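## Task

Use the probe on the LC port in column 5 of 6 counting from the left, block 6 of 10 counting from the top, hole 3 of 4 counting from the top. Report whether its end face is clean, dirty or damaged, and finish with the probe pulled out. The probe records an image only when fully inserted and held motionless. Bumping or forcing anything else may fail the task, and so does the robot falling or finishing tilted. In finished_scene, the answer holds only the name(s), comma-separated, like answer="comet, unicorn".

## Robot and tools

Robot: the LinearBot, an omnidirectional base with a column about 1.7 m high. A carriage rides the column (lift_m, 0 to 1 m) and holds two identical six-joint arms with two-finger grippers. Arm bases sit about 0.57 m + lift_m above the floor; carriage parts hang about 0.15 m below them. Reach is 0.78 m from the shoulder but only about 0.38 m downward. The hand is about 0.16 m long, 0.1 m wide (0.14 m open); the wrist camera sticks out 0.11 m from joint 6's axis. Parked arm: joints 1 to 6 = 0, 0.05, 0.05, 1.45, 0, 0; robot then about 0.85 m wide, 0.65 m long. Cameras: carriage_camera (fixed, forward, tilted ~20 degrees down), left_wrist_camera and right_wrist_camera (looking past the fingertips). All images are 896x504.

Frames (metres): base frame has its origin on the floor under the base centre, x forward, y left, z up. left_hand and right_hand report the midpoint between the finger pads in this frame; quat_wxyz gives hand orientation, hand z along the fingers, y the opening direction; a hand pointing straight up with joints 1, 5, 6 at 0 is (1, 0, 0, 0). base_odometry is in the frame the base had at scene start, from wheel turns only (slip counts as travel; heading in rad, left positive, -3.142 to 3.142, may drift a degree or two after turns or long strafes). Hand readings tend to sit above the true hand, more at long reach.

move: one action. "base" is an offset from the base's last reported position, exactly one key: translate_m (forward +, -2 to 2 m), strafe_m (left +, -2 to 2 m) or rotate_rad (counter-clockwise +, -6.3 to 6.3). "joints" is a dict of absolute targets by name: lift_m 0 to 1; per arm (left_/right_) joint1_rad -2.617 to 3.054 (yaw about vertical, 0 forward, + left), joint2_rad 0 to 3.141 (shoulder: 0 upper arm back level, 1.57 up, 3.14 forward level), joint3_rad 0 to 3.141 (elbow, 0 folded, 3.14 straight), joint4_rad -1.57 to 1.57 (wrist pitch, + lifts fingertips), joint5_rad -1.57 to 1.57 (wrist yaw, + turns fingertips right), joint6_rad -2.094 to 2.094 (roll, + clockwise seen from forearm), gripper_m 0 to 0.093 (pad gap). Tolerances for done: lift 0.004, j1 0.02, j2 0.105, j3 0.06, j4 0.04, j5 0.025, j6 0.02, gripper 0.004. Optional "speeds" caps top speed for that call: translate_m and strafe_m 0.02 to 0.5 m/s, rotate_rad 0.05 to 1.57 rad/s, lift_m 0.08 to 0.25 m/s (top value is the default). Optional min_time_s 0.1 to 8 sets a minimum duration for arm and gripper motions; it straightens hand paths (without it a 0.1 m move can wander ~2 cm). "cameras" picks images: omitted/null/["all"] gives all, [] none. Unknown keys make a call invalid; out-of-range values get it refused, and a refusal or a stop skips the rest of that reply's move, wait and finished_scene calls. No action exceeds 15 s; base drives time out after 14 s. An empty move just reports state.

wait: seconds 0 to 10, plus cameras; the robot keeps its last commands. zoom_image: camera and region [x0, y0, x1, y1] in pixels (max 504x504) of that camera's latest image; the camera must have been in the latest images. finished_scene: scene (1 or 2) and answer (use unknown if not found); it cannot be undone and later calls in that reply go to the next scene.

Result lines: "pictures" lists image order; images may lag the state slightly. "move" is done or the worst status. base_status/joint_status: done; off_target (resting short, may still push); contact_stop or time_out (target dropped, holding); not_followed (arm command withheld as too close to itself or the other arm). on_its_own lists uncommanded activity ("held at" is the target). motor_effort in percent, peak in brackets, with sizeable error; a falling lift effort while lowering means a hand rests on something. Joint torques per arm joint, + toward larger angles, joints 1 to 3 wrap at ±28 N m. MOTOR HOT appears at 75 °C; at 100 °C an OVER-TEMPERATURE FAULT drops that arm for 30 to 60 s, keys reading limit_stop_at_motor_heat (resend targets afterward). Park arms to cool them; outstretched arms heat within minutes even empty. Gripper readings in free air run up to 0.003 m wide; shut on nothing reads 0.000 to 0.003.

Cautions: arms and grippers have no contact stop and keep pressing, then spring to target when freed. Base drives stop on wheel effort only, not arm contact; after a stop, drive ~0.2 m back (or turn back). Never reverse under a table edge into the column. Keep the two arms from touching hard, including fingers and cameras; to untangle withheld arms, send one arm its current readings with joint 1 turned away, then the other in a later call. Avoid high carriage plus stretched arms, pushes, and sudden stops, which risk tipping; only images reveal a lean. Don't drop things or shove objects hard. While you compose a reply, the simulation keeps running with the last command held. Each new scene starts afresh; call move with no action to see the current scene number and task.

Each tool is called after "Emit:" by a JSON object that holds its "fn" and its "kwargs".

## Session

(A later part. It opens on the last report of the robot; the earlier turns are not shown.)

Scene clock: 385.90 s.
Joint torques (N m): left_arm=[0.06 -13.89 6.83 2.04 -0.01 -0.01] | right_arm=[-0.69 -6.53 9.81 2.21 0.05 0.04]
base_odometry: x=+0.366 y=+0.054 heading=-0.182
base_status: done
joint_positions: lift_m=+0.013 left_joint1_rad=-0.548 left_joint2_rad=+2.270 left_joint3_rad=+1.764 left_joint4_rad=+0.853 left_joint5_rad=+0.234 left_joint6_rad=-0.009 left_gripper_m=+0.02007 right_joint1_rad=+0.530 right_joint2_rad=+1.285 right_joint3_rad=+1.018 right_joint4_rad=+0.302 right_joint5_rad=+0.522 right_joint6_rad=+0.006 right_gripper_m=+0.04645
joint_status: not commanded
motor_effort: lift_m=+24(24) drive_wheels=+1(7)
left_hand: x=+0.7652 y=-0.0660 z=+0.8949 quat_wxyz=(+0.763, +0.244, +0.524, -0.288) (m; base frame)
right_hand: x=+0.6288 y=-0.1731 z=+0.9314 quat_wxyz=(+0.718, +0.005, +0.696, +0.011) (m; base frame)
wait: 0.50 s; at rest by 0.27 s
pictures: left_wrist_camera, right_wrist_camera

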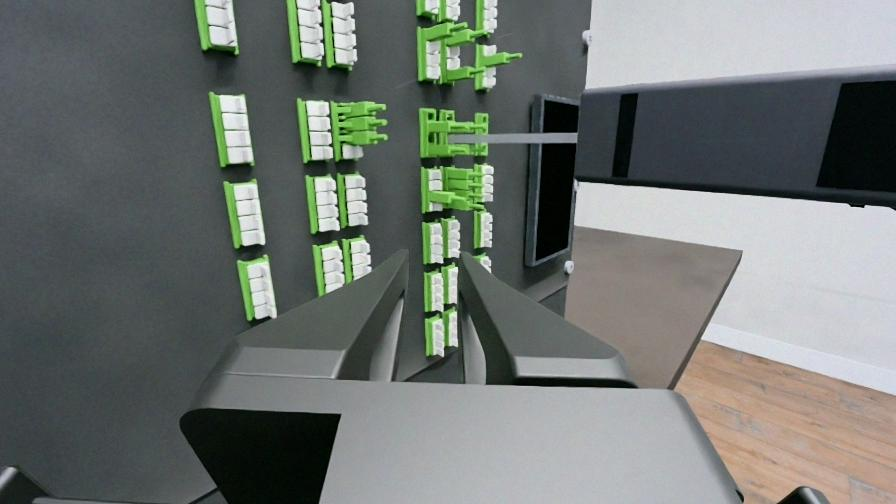

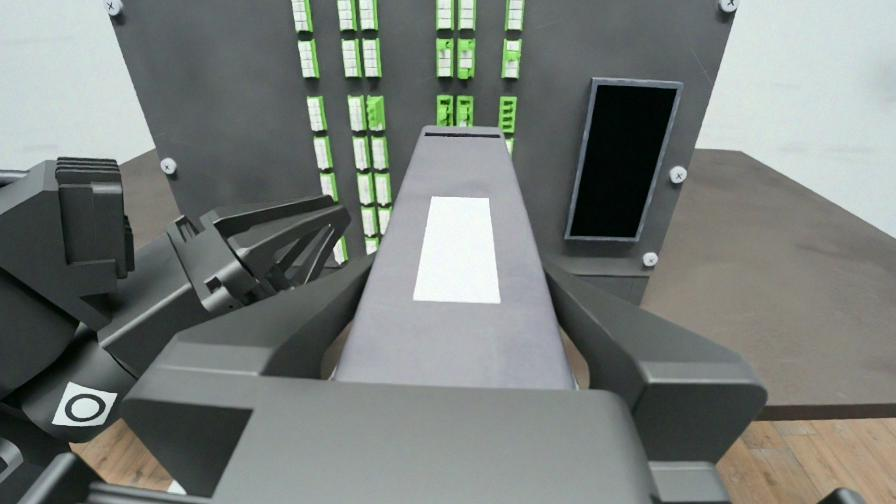

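Emit:
{"fn": "move", "kwargs": {"base": {"translate_m": 0.003}, "speeds": {"translate_m": 0.02}, "cameras": []}}

Emit:
{"fn": "wait", "kwargs": {"seconds": 0.5, "cameras": ["left_wrist_camera", "right_wrist_camera"]}}

Emit:
{"fn": "zoom_image", "kwargs": {"camera": "left_wrist_camera", "region": [436, 128, 460, 152]}}

Scene clock: 387.20 s.
Joint torques (N m): left_arm=[-0.01 -13.89 6.89 2.04 -0.01 -0.01] | right_arm=[-0.68 -6.56 10.13 2.29 0.03 0.03]
move: done
base_odometry: x=+0.369 y=+0.053 heading=-0.183
base_status: done
joint_positions: lift_m=+0.013 left_joint1_rad=-0.547 left_joint2_rad=+2.270 left_joint3_rad=+1.764 left_joint4_rad=+0.853 left_joint5_rad=+0.235 left_joint6_rad=-0.009 left_gripper_m=+0.02007 right_joint1_rad=+0.530 right_joint2_rad=+1.285 right_joint3_rad=+1.018 right_joint4_rad=+0.302 right_joint5_rad=+0.522 right_joint6_rad=+0.006 right_gripper_m=+0.04645
joint_status: not commanded
motor_effort: lift_m=+24(24) drive_wheels=-5(9)
left_hand: x=+0.7655 y=-0.0656 z=+0.8949 quat_wxyz=(+0.763, +0.244, +0.524, -0.288) (m; base frame)
right_hand: x=+0.6288 y=-0.1732 z=+0.9314 quat_wxyz=(+0.718, +0.005, +0.696, +0.011) (m; base frame)
pictures: none
No camera images: "cameras" was empty.

Scene clock: 387.70 s.
Joint torques (N m): left_arm=[0.01 -13.91 6.83 2.03 -0.01 -0.01] | right_arm=[-0.5 -6.61 9.91 2.26 0.03 0.04]
base_odometry: x=+0.369 y=+0.053 heading=-0.183
base_status: done
joint_positions: lift_m=+0.013 left_joint1_rad=-0.547 left_joint2_rad=+2.270 left_joint3_rad=+1.764 left_joint4_rad=+0.853 left_joint5_rad=+0.235 left_joint6_rad=-0.009 left_gripper_m=+0.02007 right_joint1_rad=+0.530 right_joint2_rad=+1.285 right_joint3_rad=+1.018 right_joint4_rad=+0.302 right_joint5_rad=+0.522 right_joint6_rad=+0.006 right_gripper_m=+0.04645
joint_status: not commanded
motor_effort: lift_m=+24(24) drive_wheels=+1(9)
left_hand: x=+0.7655 y=-0.0656 z=+0.8949 quat_wxyz=(+0.763, +0.244, +0.524, -0.288) (m; base frame)
right_hand: x=+0.6288 y=-0.1732 z=+0.9314 quat_wxyz=(+0.718, +0.005, +0.696, +0.011) (m; base frame)
wait: 0.50 s; at rest by 0.27 s
pictures: left_wrist_camera, right_wrist_camera

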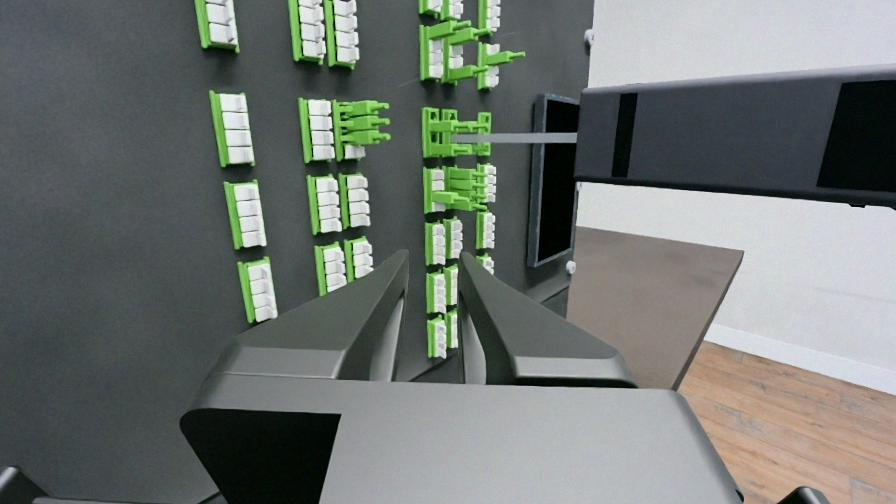

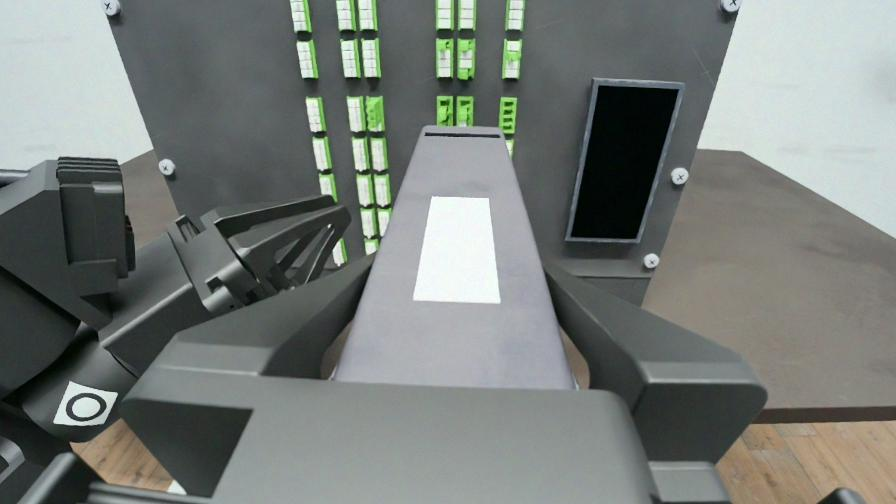

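Scaled by 21.000 from the camera's 896x504 image, which has a finer 1280x720 frame.

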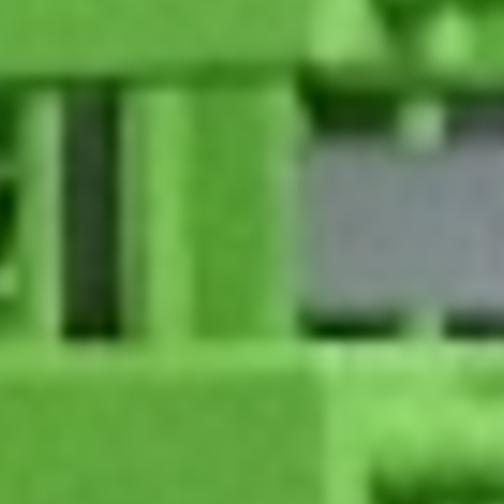

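Emit:
{"fn": "move", "kwargs": {"base": {"translate_m": 0.002}, "speeds": {"translate_m": 0.02}, "cameras": []}}

Emit:
{"fn": "wait", "kwargs": {"seconds": 0.7, "cameras": ["left_wrist_camera", "right_wrist_camera"]}}

Emit:
{"fn": "zoom_image", "kwargs": {"camera": "left_wrist_camera", "region": [436, 128, 460, 152]}}

Scene clock: 391.10 s.
Joint torques (N m): left_arm=[-0.03 -13.96 6.78 2.02 0 -0.01] | right_arm=[-0.49 -6.61 10.1 2.28 0.06 0]
move: done
base_odometry: x=+0.371 y=+0.052 heading=-0.183
base_status: done
joint_positions: lift_m=+0.013 left_joint1_rad=-0.547 left_joint2_rad=+2.271 left_joint3_rad=+1.764 left_joint4_rad=+0.853 left_joint5_rad=+0.235 left_joint6_rad=-0.009 left_gripper_m=+0.02007 right_joint1_rad=+0.530 right_joint2_rad=+1.285 right_joint3_rad=+1.018 right_joint4_rad=+0.302 right_joint5_rad=+0.520 right_joint6_rad=+0.006 right_gripper_m=+0.04645
joint_status: not commanded
motor_effort: lift_m=+24(24) drive_wheels=-3(8)
left_hand: x=+0.7656 y=-0.0657 z=+0.8944 quat_wxyz=(+0.763, +0.244, +0.525, -0.288) (m; base frame)
right_hand: x=+0.6287 y=-0.1729 z=+0.9314 quat_wxyz=(+0.718, +0.005, +0.696, +0.012) (m; base frame)
pictures: none
No camera images: "cameras" was empty.

Scene clock: 391.80 s.
Joint torques (N m): left_arm=[0.02 -13.93 6.83 2.03 -0.01 -0.01] | right_arm=[-0.5 -6.68 9.91 2.19 0.1 -0.04]
base_odometry: x=+0.371 y=+0.052 heading=-0.183
base_status: done
joint_positions: lift_m=+0.013 left_joint1_rad=-0.547 left_joint2_rad=+2.271 left_joint3_rad=+1.764 left_joint4_rad=+0.853 left_joint5_rad=+0.235 left_joint6_rad=-0.009 left_gripper_m=+0.02007 right_joint1_rad=+0.530 right_joint2_rad=+1.285 right_joint3_rad=+1.018 right_joint4_rad=+0.302 right_joint5_rad=+0.521 right_joint6_rad=+0.006 right_gripper_m=+0.04645
joint_status: not commanded
motor_effort: lift_m=+24(24) drive_wheels=-4(8)
left_hand: x=+0.7656 y=-0.0657 z=+0.8944 quat_wxyz=(+0.763, +0.244, +0.525, -0.288) (m; base frame)
right_hand: x=+0.6287 y=-0.1730 z=+0.9314 quat_wxyz=(+0.718, +0.005, +0.696, +0.012) (m; base frame)
wait: 0.70 s; at rest by 0.27 s
pictures: left_wrist_camera, right_wrist_camera

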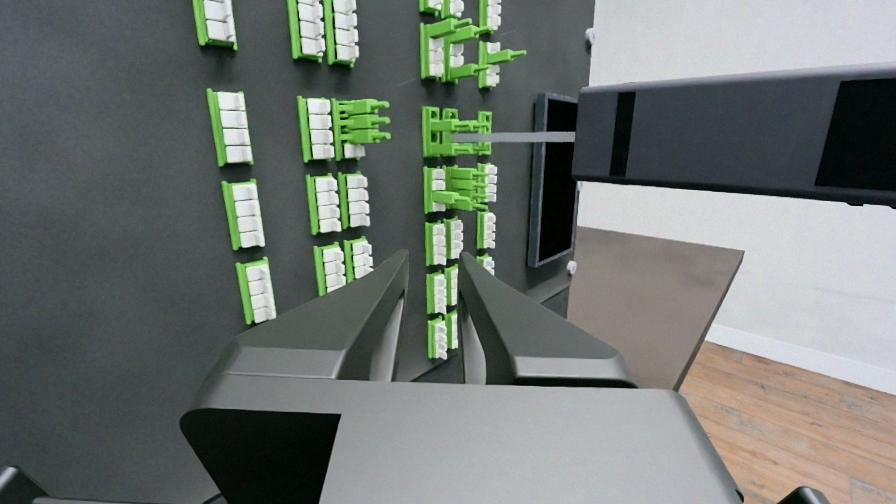

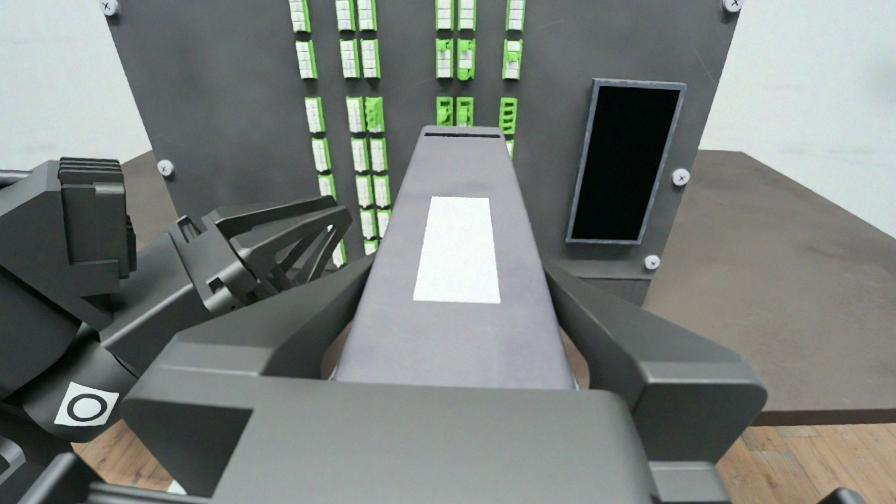

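Scaled by 21.000 from the camera's 896x504 image, which has a finer 1280x720 frame.

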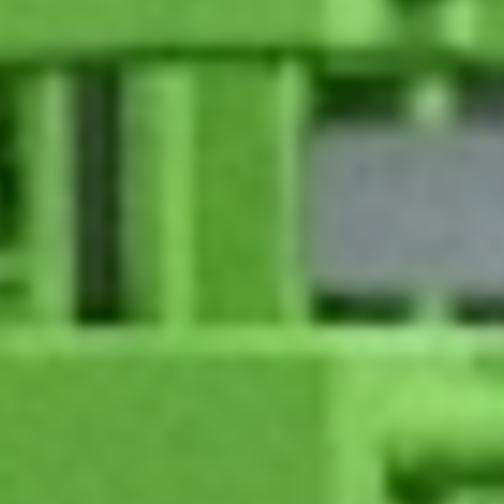

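Emit:
{"fn": "move", "kwargs": {"base": {"translate_m": 0.002}, "joints": {"right_joint5_rad": 0.521}, "speeds": {"translate_m": 0.02}, "cameras": []}}

Emit:
{"fn": "wait", "kwargs": {"seconds": 0.7, "cameras": ["left_wrist_camera", "right_wrist_camera"]}}

Emit:
{"fn": "zoom_image", "kwargs": {"camera": "left_wrist_camera", "region": [436, 128, 460, 152]}}

Scene clock: 393.37 s.
Joint torques (N m): left_arm=[-0.09 -13.91 6.86 2.03 -0.01 -0.01] | right_arm=[-0.8 -6.27 10.11 2.29 0.05 0.04]
move: done
base_odometry: x=+0.373 y=+0.052 heading=-0.183
base_status: done
joint_positions: lift_m=+0.013 left_joint1_rad=-0.547 left_joint2_rad=+2.271 left_joint3_rad=+1.764 left_joint4_rad=+0.853 left_joint5_rad=+0.235 left_joint6_rad=-0.009 left_gripper_m=+0.02007 right_joint1_rad=+0.532 right_joint2_rad=+1.281 right_joint3_rad=+1.018 right_joint4_rad=+0.299 right_joint5_rad=+0.523 right_joint6_rad=+0.006 right_gripper_m=+0.04645
joint_status: all done
motor_effort: lift_m=+24(24) drive_wheels=+1(7)
left_hand: x=+0.7656 y=-0.0657 z=+0.8943 quat_wxyz=(+0.763, +0.244, +0.525, -0.288) (m; base frame)
right_hand: x=+0.6278 y=-0.1730 z=+0.9319 quat_wxyz=(+0.718, +0.005, +0.696, +0.012) (m; base frame)
pictures: none
No camera images: "cameras" was empty.

Scene clock: 394.07 s.
Joint torques (N m): left_arm=[0.1 -13.93 6.83 2.03 -0.01 -0.01] | right_arm=[-0.62 -6.22 10.02 2.31 0 0.03]
base_odometry: x=+0.373 y=+0.052 heading=-0.183
base_status: done
joint_positions: lift_m=+0.013 left_joint1_rad=-0.547 left_joint2_rad=+2.271 left_joint3_rad=+1.764 left_joint4_rad=+0.853 left_joint5_rad=+0.235 left_joint6_rad=-0.009 left_gripper_m=+0.02007 right_joint1_rad=+0.532 right_joint2_rad=+1.281 right_joint3_rad=+1.018 right_joint4_rad=+0.299 right_joint5_rad=+0.523 right_joint6_rad=+0.006 right_gripper_m=+0.04645
joint_status: all done
motor_effort: lift_m=+24(24) drive_wheels=+0(7)
left_hand: x=+0.7656 y=-0.0657 z=+0.8943 quat_wxyz=(+0.763, +0.244, +0.525, -0.288) (m; base frame)
right_hand: x=+0.6278 y=-0.1730 z=+0.9319 quat_wxyz=(+0.718, +0.005, +0.696, +0.012) (m; base frame)
wait: 0.70 s; at rest by 0.27 s
pictures: left_wrist_camera, right_wrist_camera

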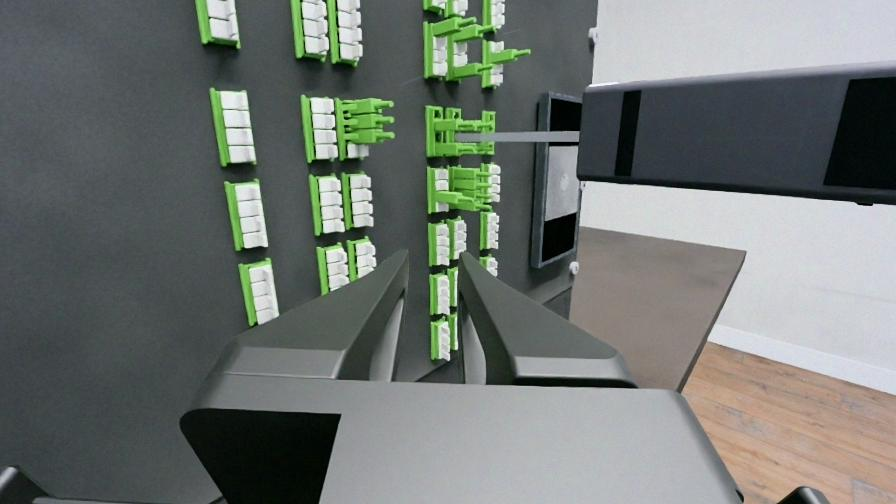

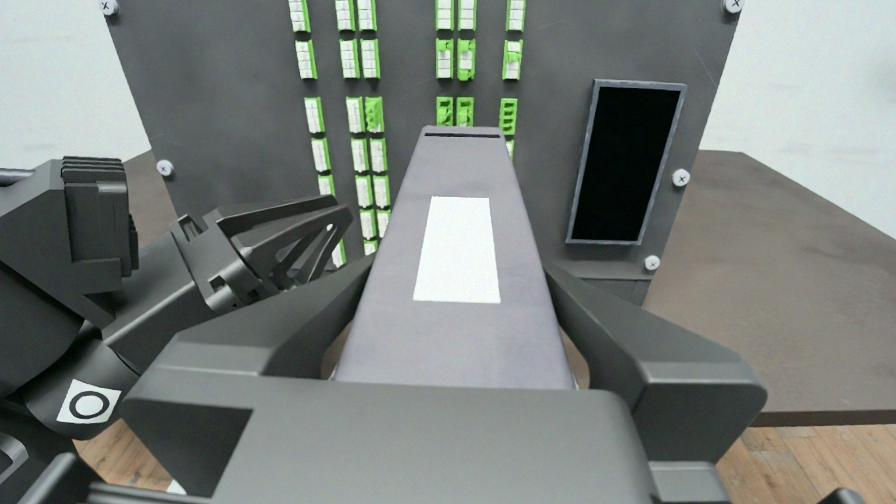

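Scaled by 21.000 from the camera's 896x504 image, which has a finer 1280x720 frame.

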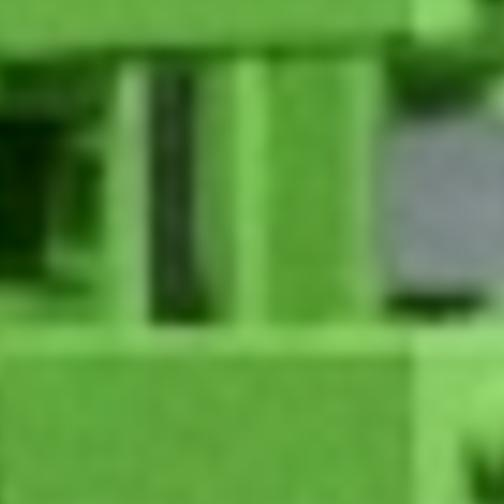

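Emit:
{"fn": "wait", "kwargs": {"seconds": 0.5, "cameras": ["all"]}}

Emit:
{"fn": "zoom_image", "kwargs": {"camera": "right_wrist_camera", "region": [560, 75, 700, 255]}}

Emit:
{"fn": "zoom_image", "kwargs": {"camera": "left_wrist_camera", "region": [530, 85, 600, 275]}}

Scene clock: 394.97 s.
Joint torques (N m): left_arm=[0.01 -13.93 6.83 2.04 -0.01 -0.01] | right_arm=[-0.62 -6.23 9.96 2.28 0.01 -0.03]
base_odometry: x=+0.373 y=+0.052 heading=-0.183
base_status: done
joint_positions: lift_m=+0.013 left_joint1_rad=-0.547 left_joint2_rad=+2.271 left_joint3_rad=+1.764 left_joint4_rad=+0.853 left_joint5_rad=+0.235 left_joint6_rad=-0.009 left_gripper_m=+0.02007 right_joint1_rad=+0.532 right_joint2_rad=+1.281 right_joint3_rad=+1.018 right_joint4_rad=+0.299 right_joint5_rad=+0.523 right_joint6_rad=+0.006 right_gripper_m=+0.04645
joint_status: all done
motor_effort: lift_m=+24(24) drive_wheels=+2(7)
left_hand: x=+0.7656 y=-0.0657 z=+0.8943 quat_wxyz=(+0.763, +0.244, +0.525, -0.288) (m; base frame)
right_hand: x=+0.6278 y=-0.1730 z=+0.9319 quat_wxyz=(+0.718, +0.005, +0.696, +0.012) (m; base frame)
wait: 0.50 s; at rest from the start
pictures: carriage_camera, left_wrist_camera, right_wrist_camera

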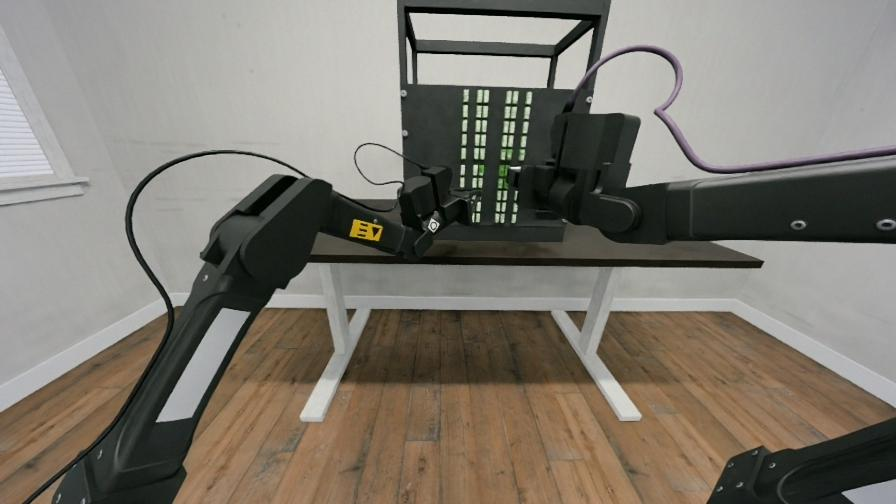

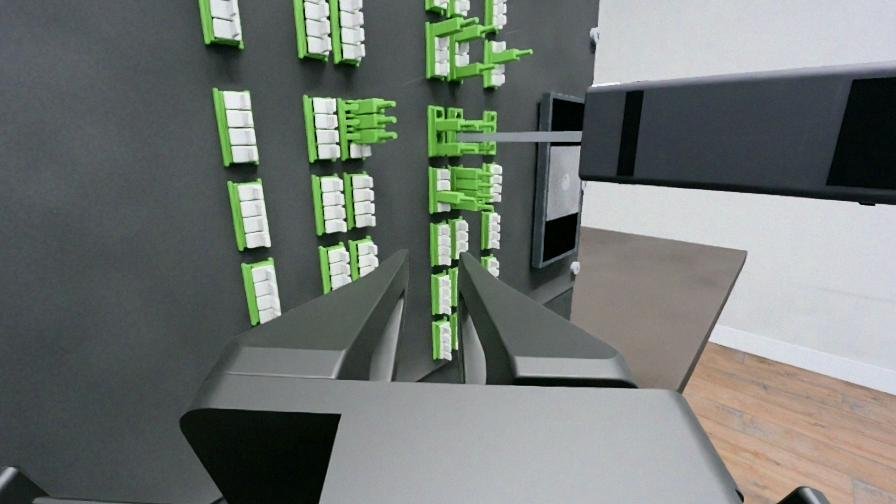

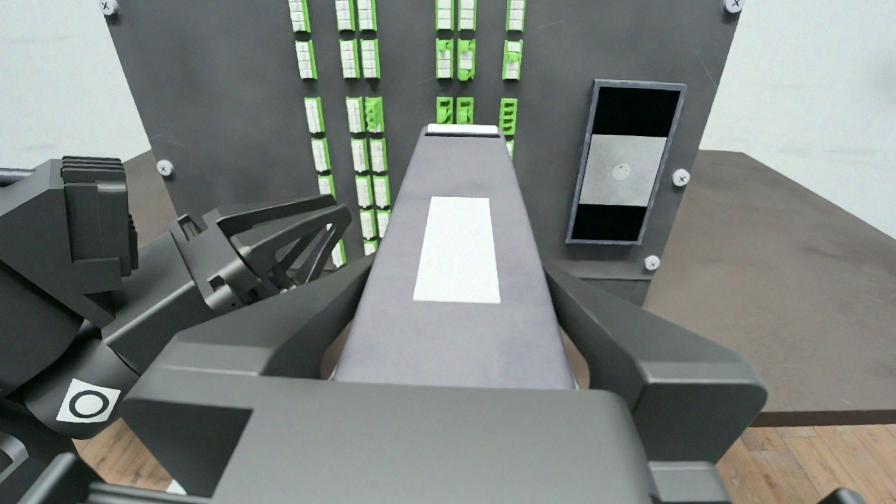

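Scaled by 2.800 from the camera's 896x504 image, which has a finer 1280x720 frame.

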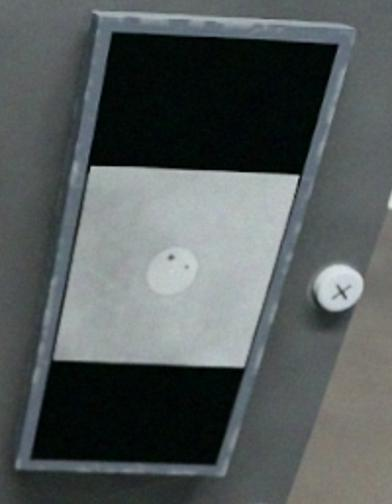

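Scaled by 2.653 from the camera's 896x504 image, which has a finer 1280x720 frame.

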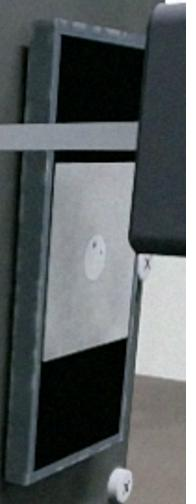

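Emit:
{"fn": "zoom_image", "kwargs": {"camera": "right_wrist_camera", "region": [600, 152, 645, 197]}}

Emit:
{"fn": "zoom_image", "kwargs": {"camera": "right_wrist_camera", "region": [578, 132, 670, 210]}}

Scaled by 11.200 from the camera's 896x504 image, which has a finer 1280x720 frame.

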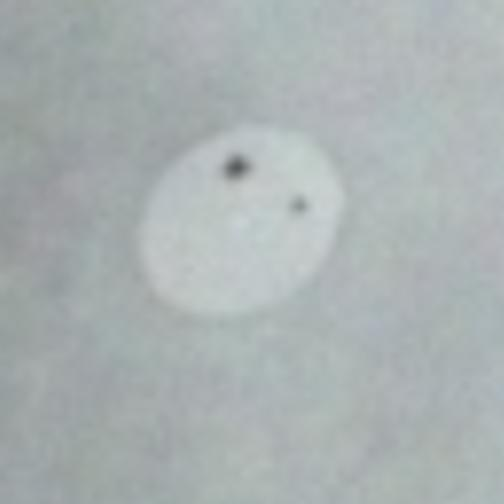

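Scaled by 5.478 from the camera's 896x504 image, which has a finer 1280x720 frame.

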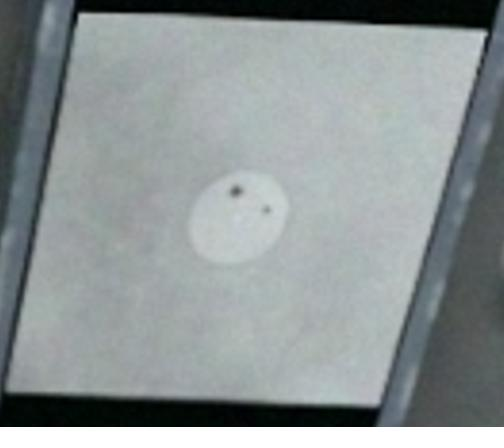

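Emit:
{"fn": "zoom_image", "kwargs": {"camera": "right_wrist_camera", "region": [609, 160, 634, 185]}}

Emit:
{"fn": "zoom_image", "kwargs": {"camera": "left_wrist_camera", "region": [545, 145, 585, 221]}}

Scaled by 20.160 from the camera's 896x504 image, which has a finer 1280x720 frame.

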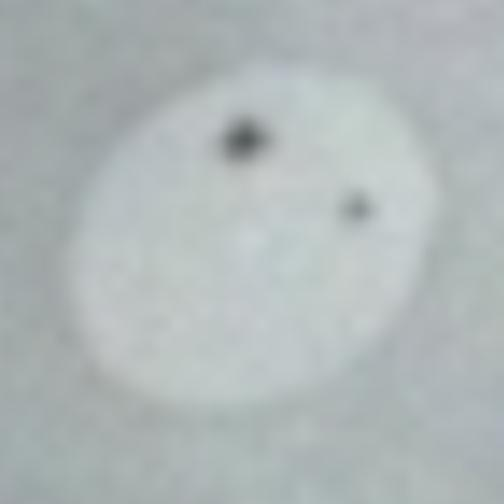

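Scaled by 6.632 from the camera's 896x504 image, which has a finer 1280x720 frame.

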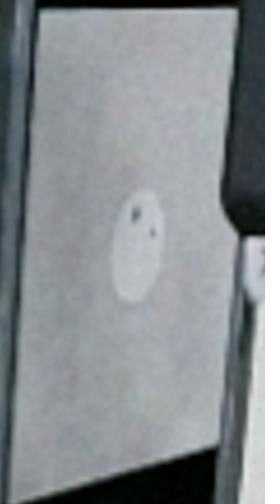

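Emit:
{"fn": "move", "kwargs": {"base": {"translate_m": -0.005}, "joints": {"right_joint5_rad": 0.522, "right_joint4_rad": 0.354}, "speeds": {"translate_m": 0.02}, "cameras": ["left_wrist_camera"]}}

Emit:
{"fn": "zoom_image", "kwargs": {"camera": "left_wrist_camera", "region": [420, 100, 480, 160]}}

Scene clock: 398.57 s.
Joint torques (N m): left_arm=[0.02 -13.93 6.83 2.02 -0.01 -0.01] | right_arm=[-0.73 -6.2 9.96 2.28 0.05 0.04]
move: off_target
base_odometry: x=+0.368 y=+0.053 heading=-0.184
base_status: done
joint_positions: lift_m=+0.013 left_joint1_rad=-0.548 left_joint2_rad=+2.271 left_joint3_rad=+1.764 left_joint4_rad=+0.853 left_joint5_rad=+0.235 left_joint6_rad=-0.009 left_gripper_m=+0.02007 right_joint1_rad=+0.532 right_joint2_rad=+1.281 right_joint3_rad=+1.018 right_joint4_rad=+0.299 right_joint5_rad=+0.522 right_joint6_rad=+0.006 right_gripper_m=+0.04645
joint_status: right_joint4_rad off_target (ended at +0.298, target +0.354); the others done
motor_effort: lift_m=+24(24) drive_wheels=+1(8)
left_hand: x=+0.7654 y=-0.0659 z=+0.8945 quat_wxyz=(+0.763, +0.244, +0.524, -0.288) (m; base frame)
right_hand: x=+0.6278 y=-0.1728 z=+0.9319 quat_wxyz=(+0.718, +0.005, +0.696, +0.012) (m; base frame)
pictures: left_wrist_camera

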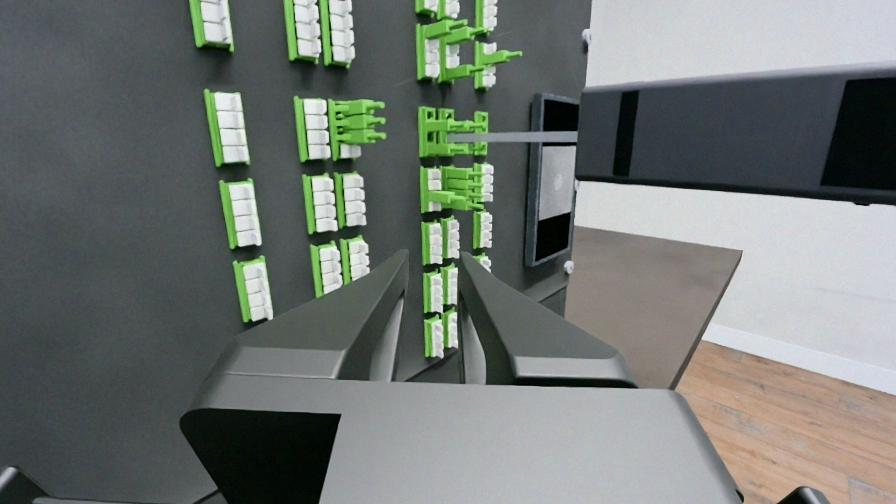

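Scaled by 8.400 from the camera's 896x504 image, which has a finer 1280x720 frame.

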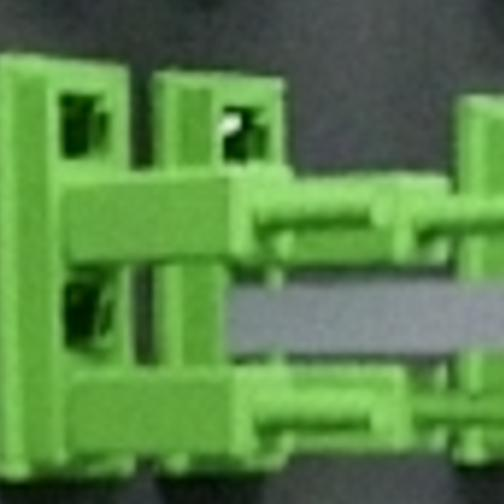

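Emit:
{"fn": "move", "kwargs": {"base": {"translate_m": -0.006}, "speeds": {"translate_m": 0.02}, "cameras": []}}

Emit:
{"fn": "move", "kwargs": {"base": {"translate_m": -0.006}, "speeds": {"translate_m": 0.02}, "cameras": ["left_wrist_camera"]}}

Emit:
{"fn": "zoom_image", "kwargs": {"camera": "left_wrist_camera", "region": [410, 100, 470, 160]}}

Scene clock: 400.00 s.
Joint torques (N m): left_arm=[-0.09 -13.97 6.83 2.03 -0.01 -0.01] | right_arm=[-0.87 -6.17 10.06 2.3 0.06 0]
move: done
base_odometry: x=+0.362 y=+0.054 heading=-0.183
base_status: done
joint_positions: lift_m=+0.013 left_joint1_rad=-0.548 left_joint2_rad=+2.271 left_joint3_rad=+1.764 left_joint4_rad=+0.853 left_joint5_rad=+0.235 left_joint6_rad=-0.009 left_gripper_m=+0.02007 right_joint1_rad=+0.532 right_joint2_rad=+1.281 right_joint3_rad=+1.018 right_joint4_rad=+0.298 right_joint5_rad=+0.522 right_joint6_rad=+0.006 right_gripper_m=+0.04645
joint_status: not commanded
motor_effort: lift_m=+24(24) drive_wheels=+1(8)
left_hand: x=+0.7655 y=-0.0659 z=+0.8944 quat_wxyz=(+0.763, +0.244, +0.525, -0.288) (m; base frame)
right_hand: x=+0.6278 y=-0.1729 z=+0.9318 quat_wxyz=(+0.718, +0.005, +0.696, +0.012) (m; base frame)
pictures: none
No camera images: "cameras" was empty.

Scene clock: 400.80 s.
Joint torques (N m): left_arm=[-0.01 -13.96 6.82 2.01 -0.01 -0.01] | right_arm=[-0.85 -6.32 10.02 2.33 -0.02 0.07]
move: done
base_odometry: x=+0.356 y=+0.055 heading=-0.183
base_status: done
joint_positions: lift_m=+0.013 left_joint1_rad=-0.548 left_joint2_rad=+2.271 left_joint3_rad=+1.764 left_joint4_rad=+0.853 left_joint5_rad=+0.235 left_joint6_rad=-0.009 left_gripper_m=+0.02007 right_joint1_rad=+0.532 right_joint2_rad=+1.281 right_joint3_rad=+1.018 right_joint4_rad=+0.299 right_joint5_rad=+0.521 right_joint6_rad=+0.006 right_gripper_m=+0.04645
joint_status: not commanded
motor_effort: lift_m=+24(24) drive_wheels=-1(9)
left_hand: x=+0.7655 y=-0.0659 z=+0.8944 quat_wxyz=(+0.763, +0.244, +0.525, -0.288) (m; base frame)
right_hand: x=+0.6278 y=-0.1727 z=+0.9320 quat_wxyz=(+0.718, +0.004, +0.696, +0.012) (m; base frame)
pictures: left_wrist_camera

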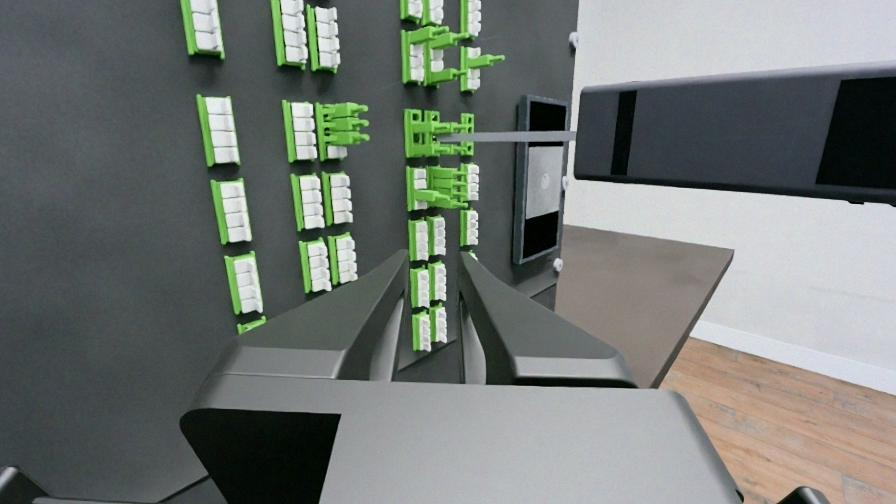

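Scaled by 8.400 from the camera's 896x504 image, which has a finer 1280x720 frame.

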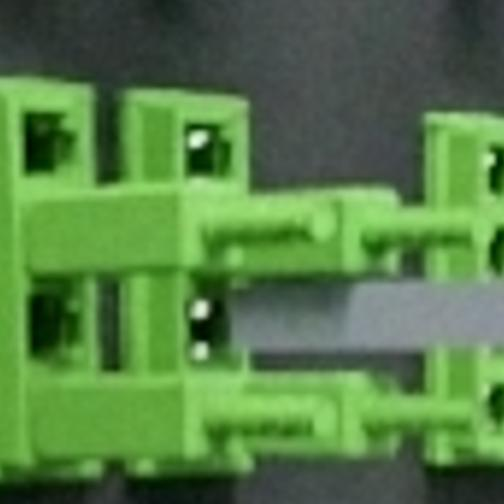

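Emit:
{"fn": "move", "kwargs": {"base": {"translate_m": -0.035}, "speeds": {"translate_m": 0.03}, "cameras": ["left_wrist_camera"]}}

Emit:
{"fn": "move", "kwargs": {"base": {"translate_m": -0.1}, "speeds": {"translate_m": 0.08}, "cameras": ["right_wrist_camera"]}}

Emit:
{"fn": "zoom_image", "kwargs": {"camera": "right_wrist_camera", "region": [280, 0, 580, 260]}}

Scene clock: 403.03 s.
Joint torques (N m): left_arm=[0.02 -13.93 6.86 2.03 -0.01 -0.01] | right_arm=[-0.8 -6.15 9.87 2.24 0.05 0.02]
move: done
base_odometry: x=+0.322 y=+0.062 heading=-0.183
base_status: done
joint_positions: lift_m=+0.013 left_joint1_rad=-0.547 left_joint2_rad=+2.271 left_joint3_rad=+1.764 left_joint4_rad=+0.853 left_joint5_rad=+0.235 left_joint6_rad=-0.009 left_gripper_m=+0.02007 right_joint1_rad=+0.532 right_joint2_rad=+1.281 right_joint3_rad=+1.018 right_joint4_rad=+0.300 right_joint5_rad=+0.521 right_joint6_rad=+0.006 right_gripper_m=+0.04645
joint_status: not commanded
motor_effort: lift_m=+24(24) drive_wheels=-3(10)
left_hand: x=+0.7657 y=-0.0655 z=+0.8944 quat_wxyz=(+0.763, +0.244, +0.525, -0.288) (m; base frame)
right_hand: x=+0.6277 y=-0.1727 z=+0.9322 quat_wxyz=(+0.718, +0.004, +0.696, +0.012) (m; base frame)
pictures: left_wrist_camera

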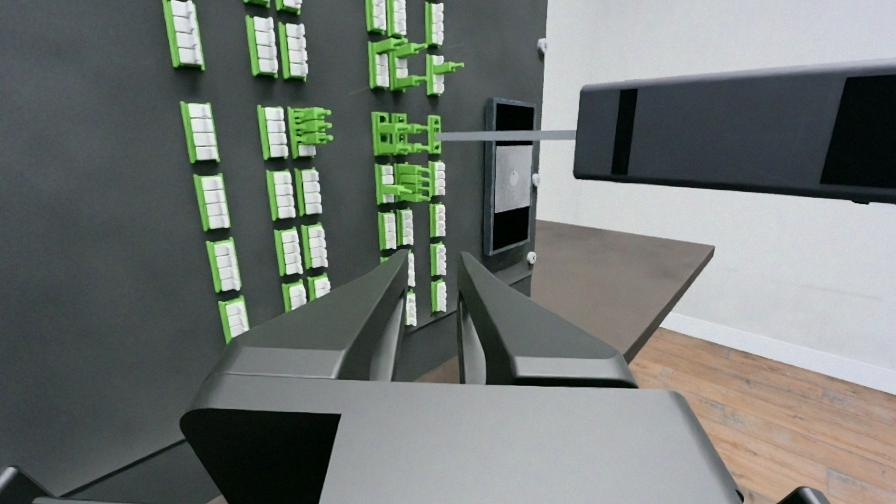

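Scene clock: 404.90 s.
Joint torques (N m): left_arm=[0.01 -13.97 6.83 2.03 0 -0.01] | right_arm=[-0.75 -6.11 9.89 2.25 0.1 0]
move: done
base_odometry: x=+0.224 y=+0.080 heading=-0.183
base_status: done
joint_positions: lift_m=+0.013 left_joint1_rad=-0.547 left_joint2_rad=+2.271 left_joint3_rad=+1.764 left_joint4_rad=+0.853 left_joint5_rad=+0.235 left_joint6_rad=-0.009 left_gripper_m=+0.02007 right_joint1_rad=+0.532 right_joint2_rad=+1.281 right_joint3_rad=+1.018 right_joint4_rad=+0.300 right_joint5_rad=+0.522 right_joint6_rad=+0.006 right_gripper_m=+0.04645
joint_status: not commanded
motor_effort: lift_m=+24(24) drive_wheels=-2(9)
left_hand: x=+0.7656 y=-0.0657 z=+0.8943 quat_wxyz=(+0.763, +0.244, +0.525, -0.288) (m; base frame)
right_hand: x=+0.6277 y=-0.1729 z=+0.9323 quat_wxyz=(+0.718, +0.005, +0.696, +0.012) (m; base frame)
pictures: right_wrist_camera

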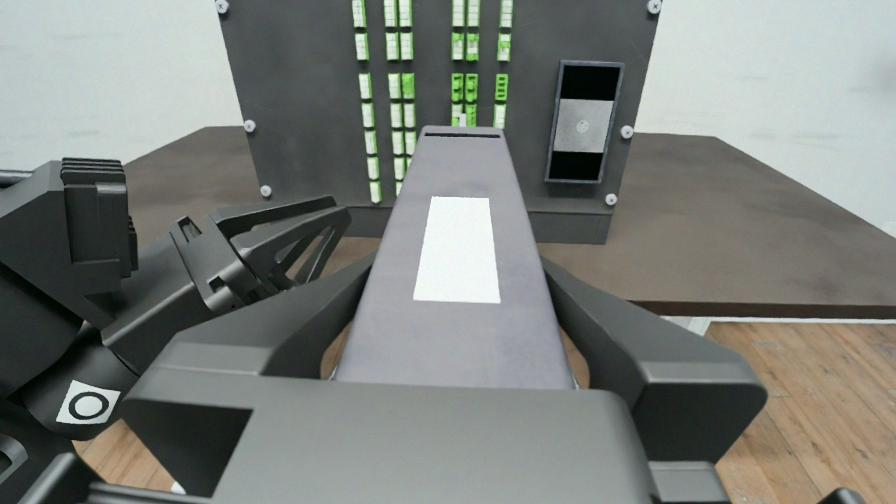

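Scaled by 1.680 from the camera's 896x504 image, which has a finer 1280x720 frame.

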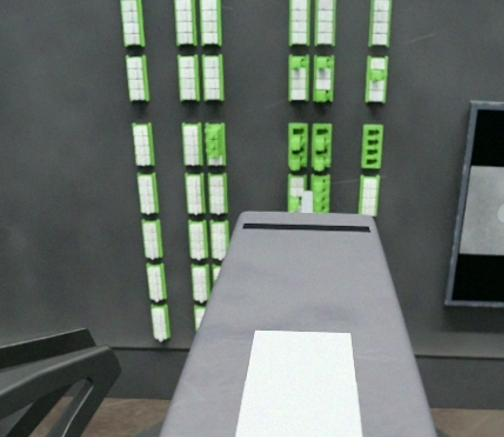

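Emit:
{"fn": "finished_scene", "kwargs": {"scene": 1, "answer": "dirty"}}

The scene is finished: the task was done.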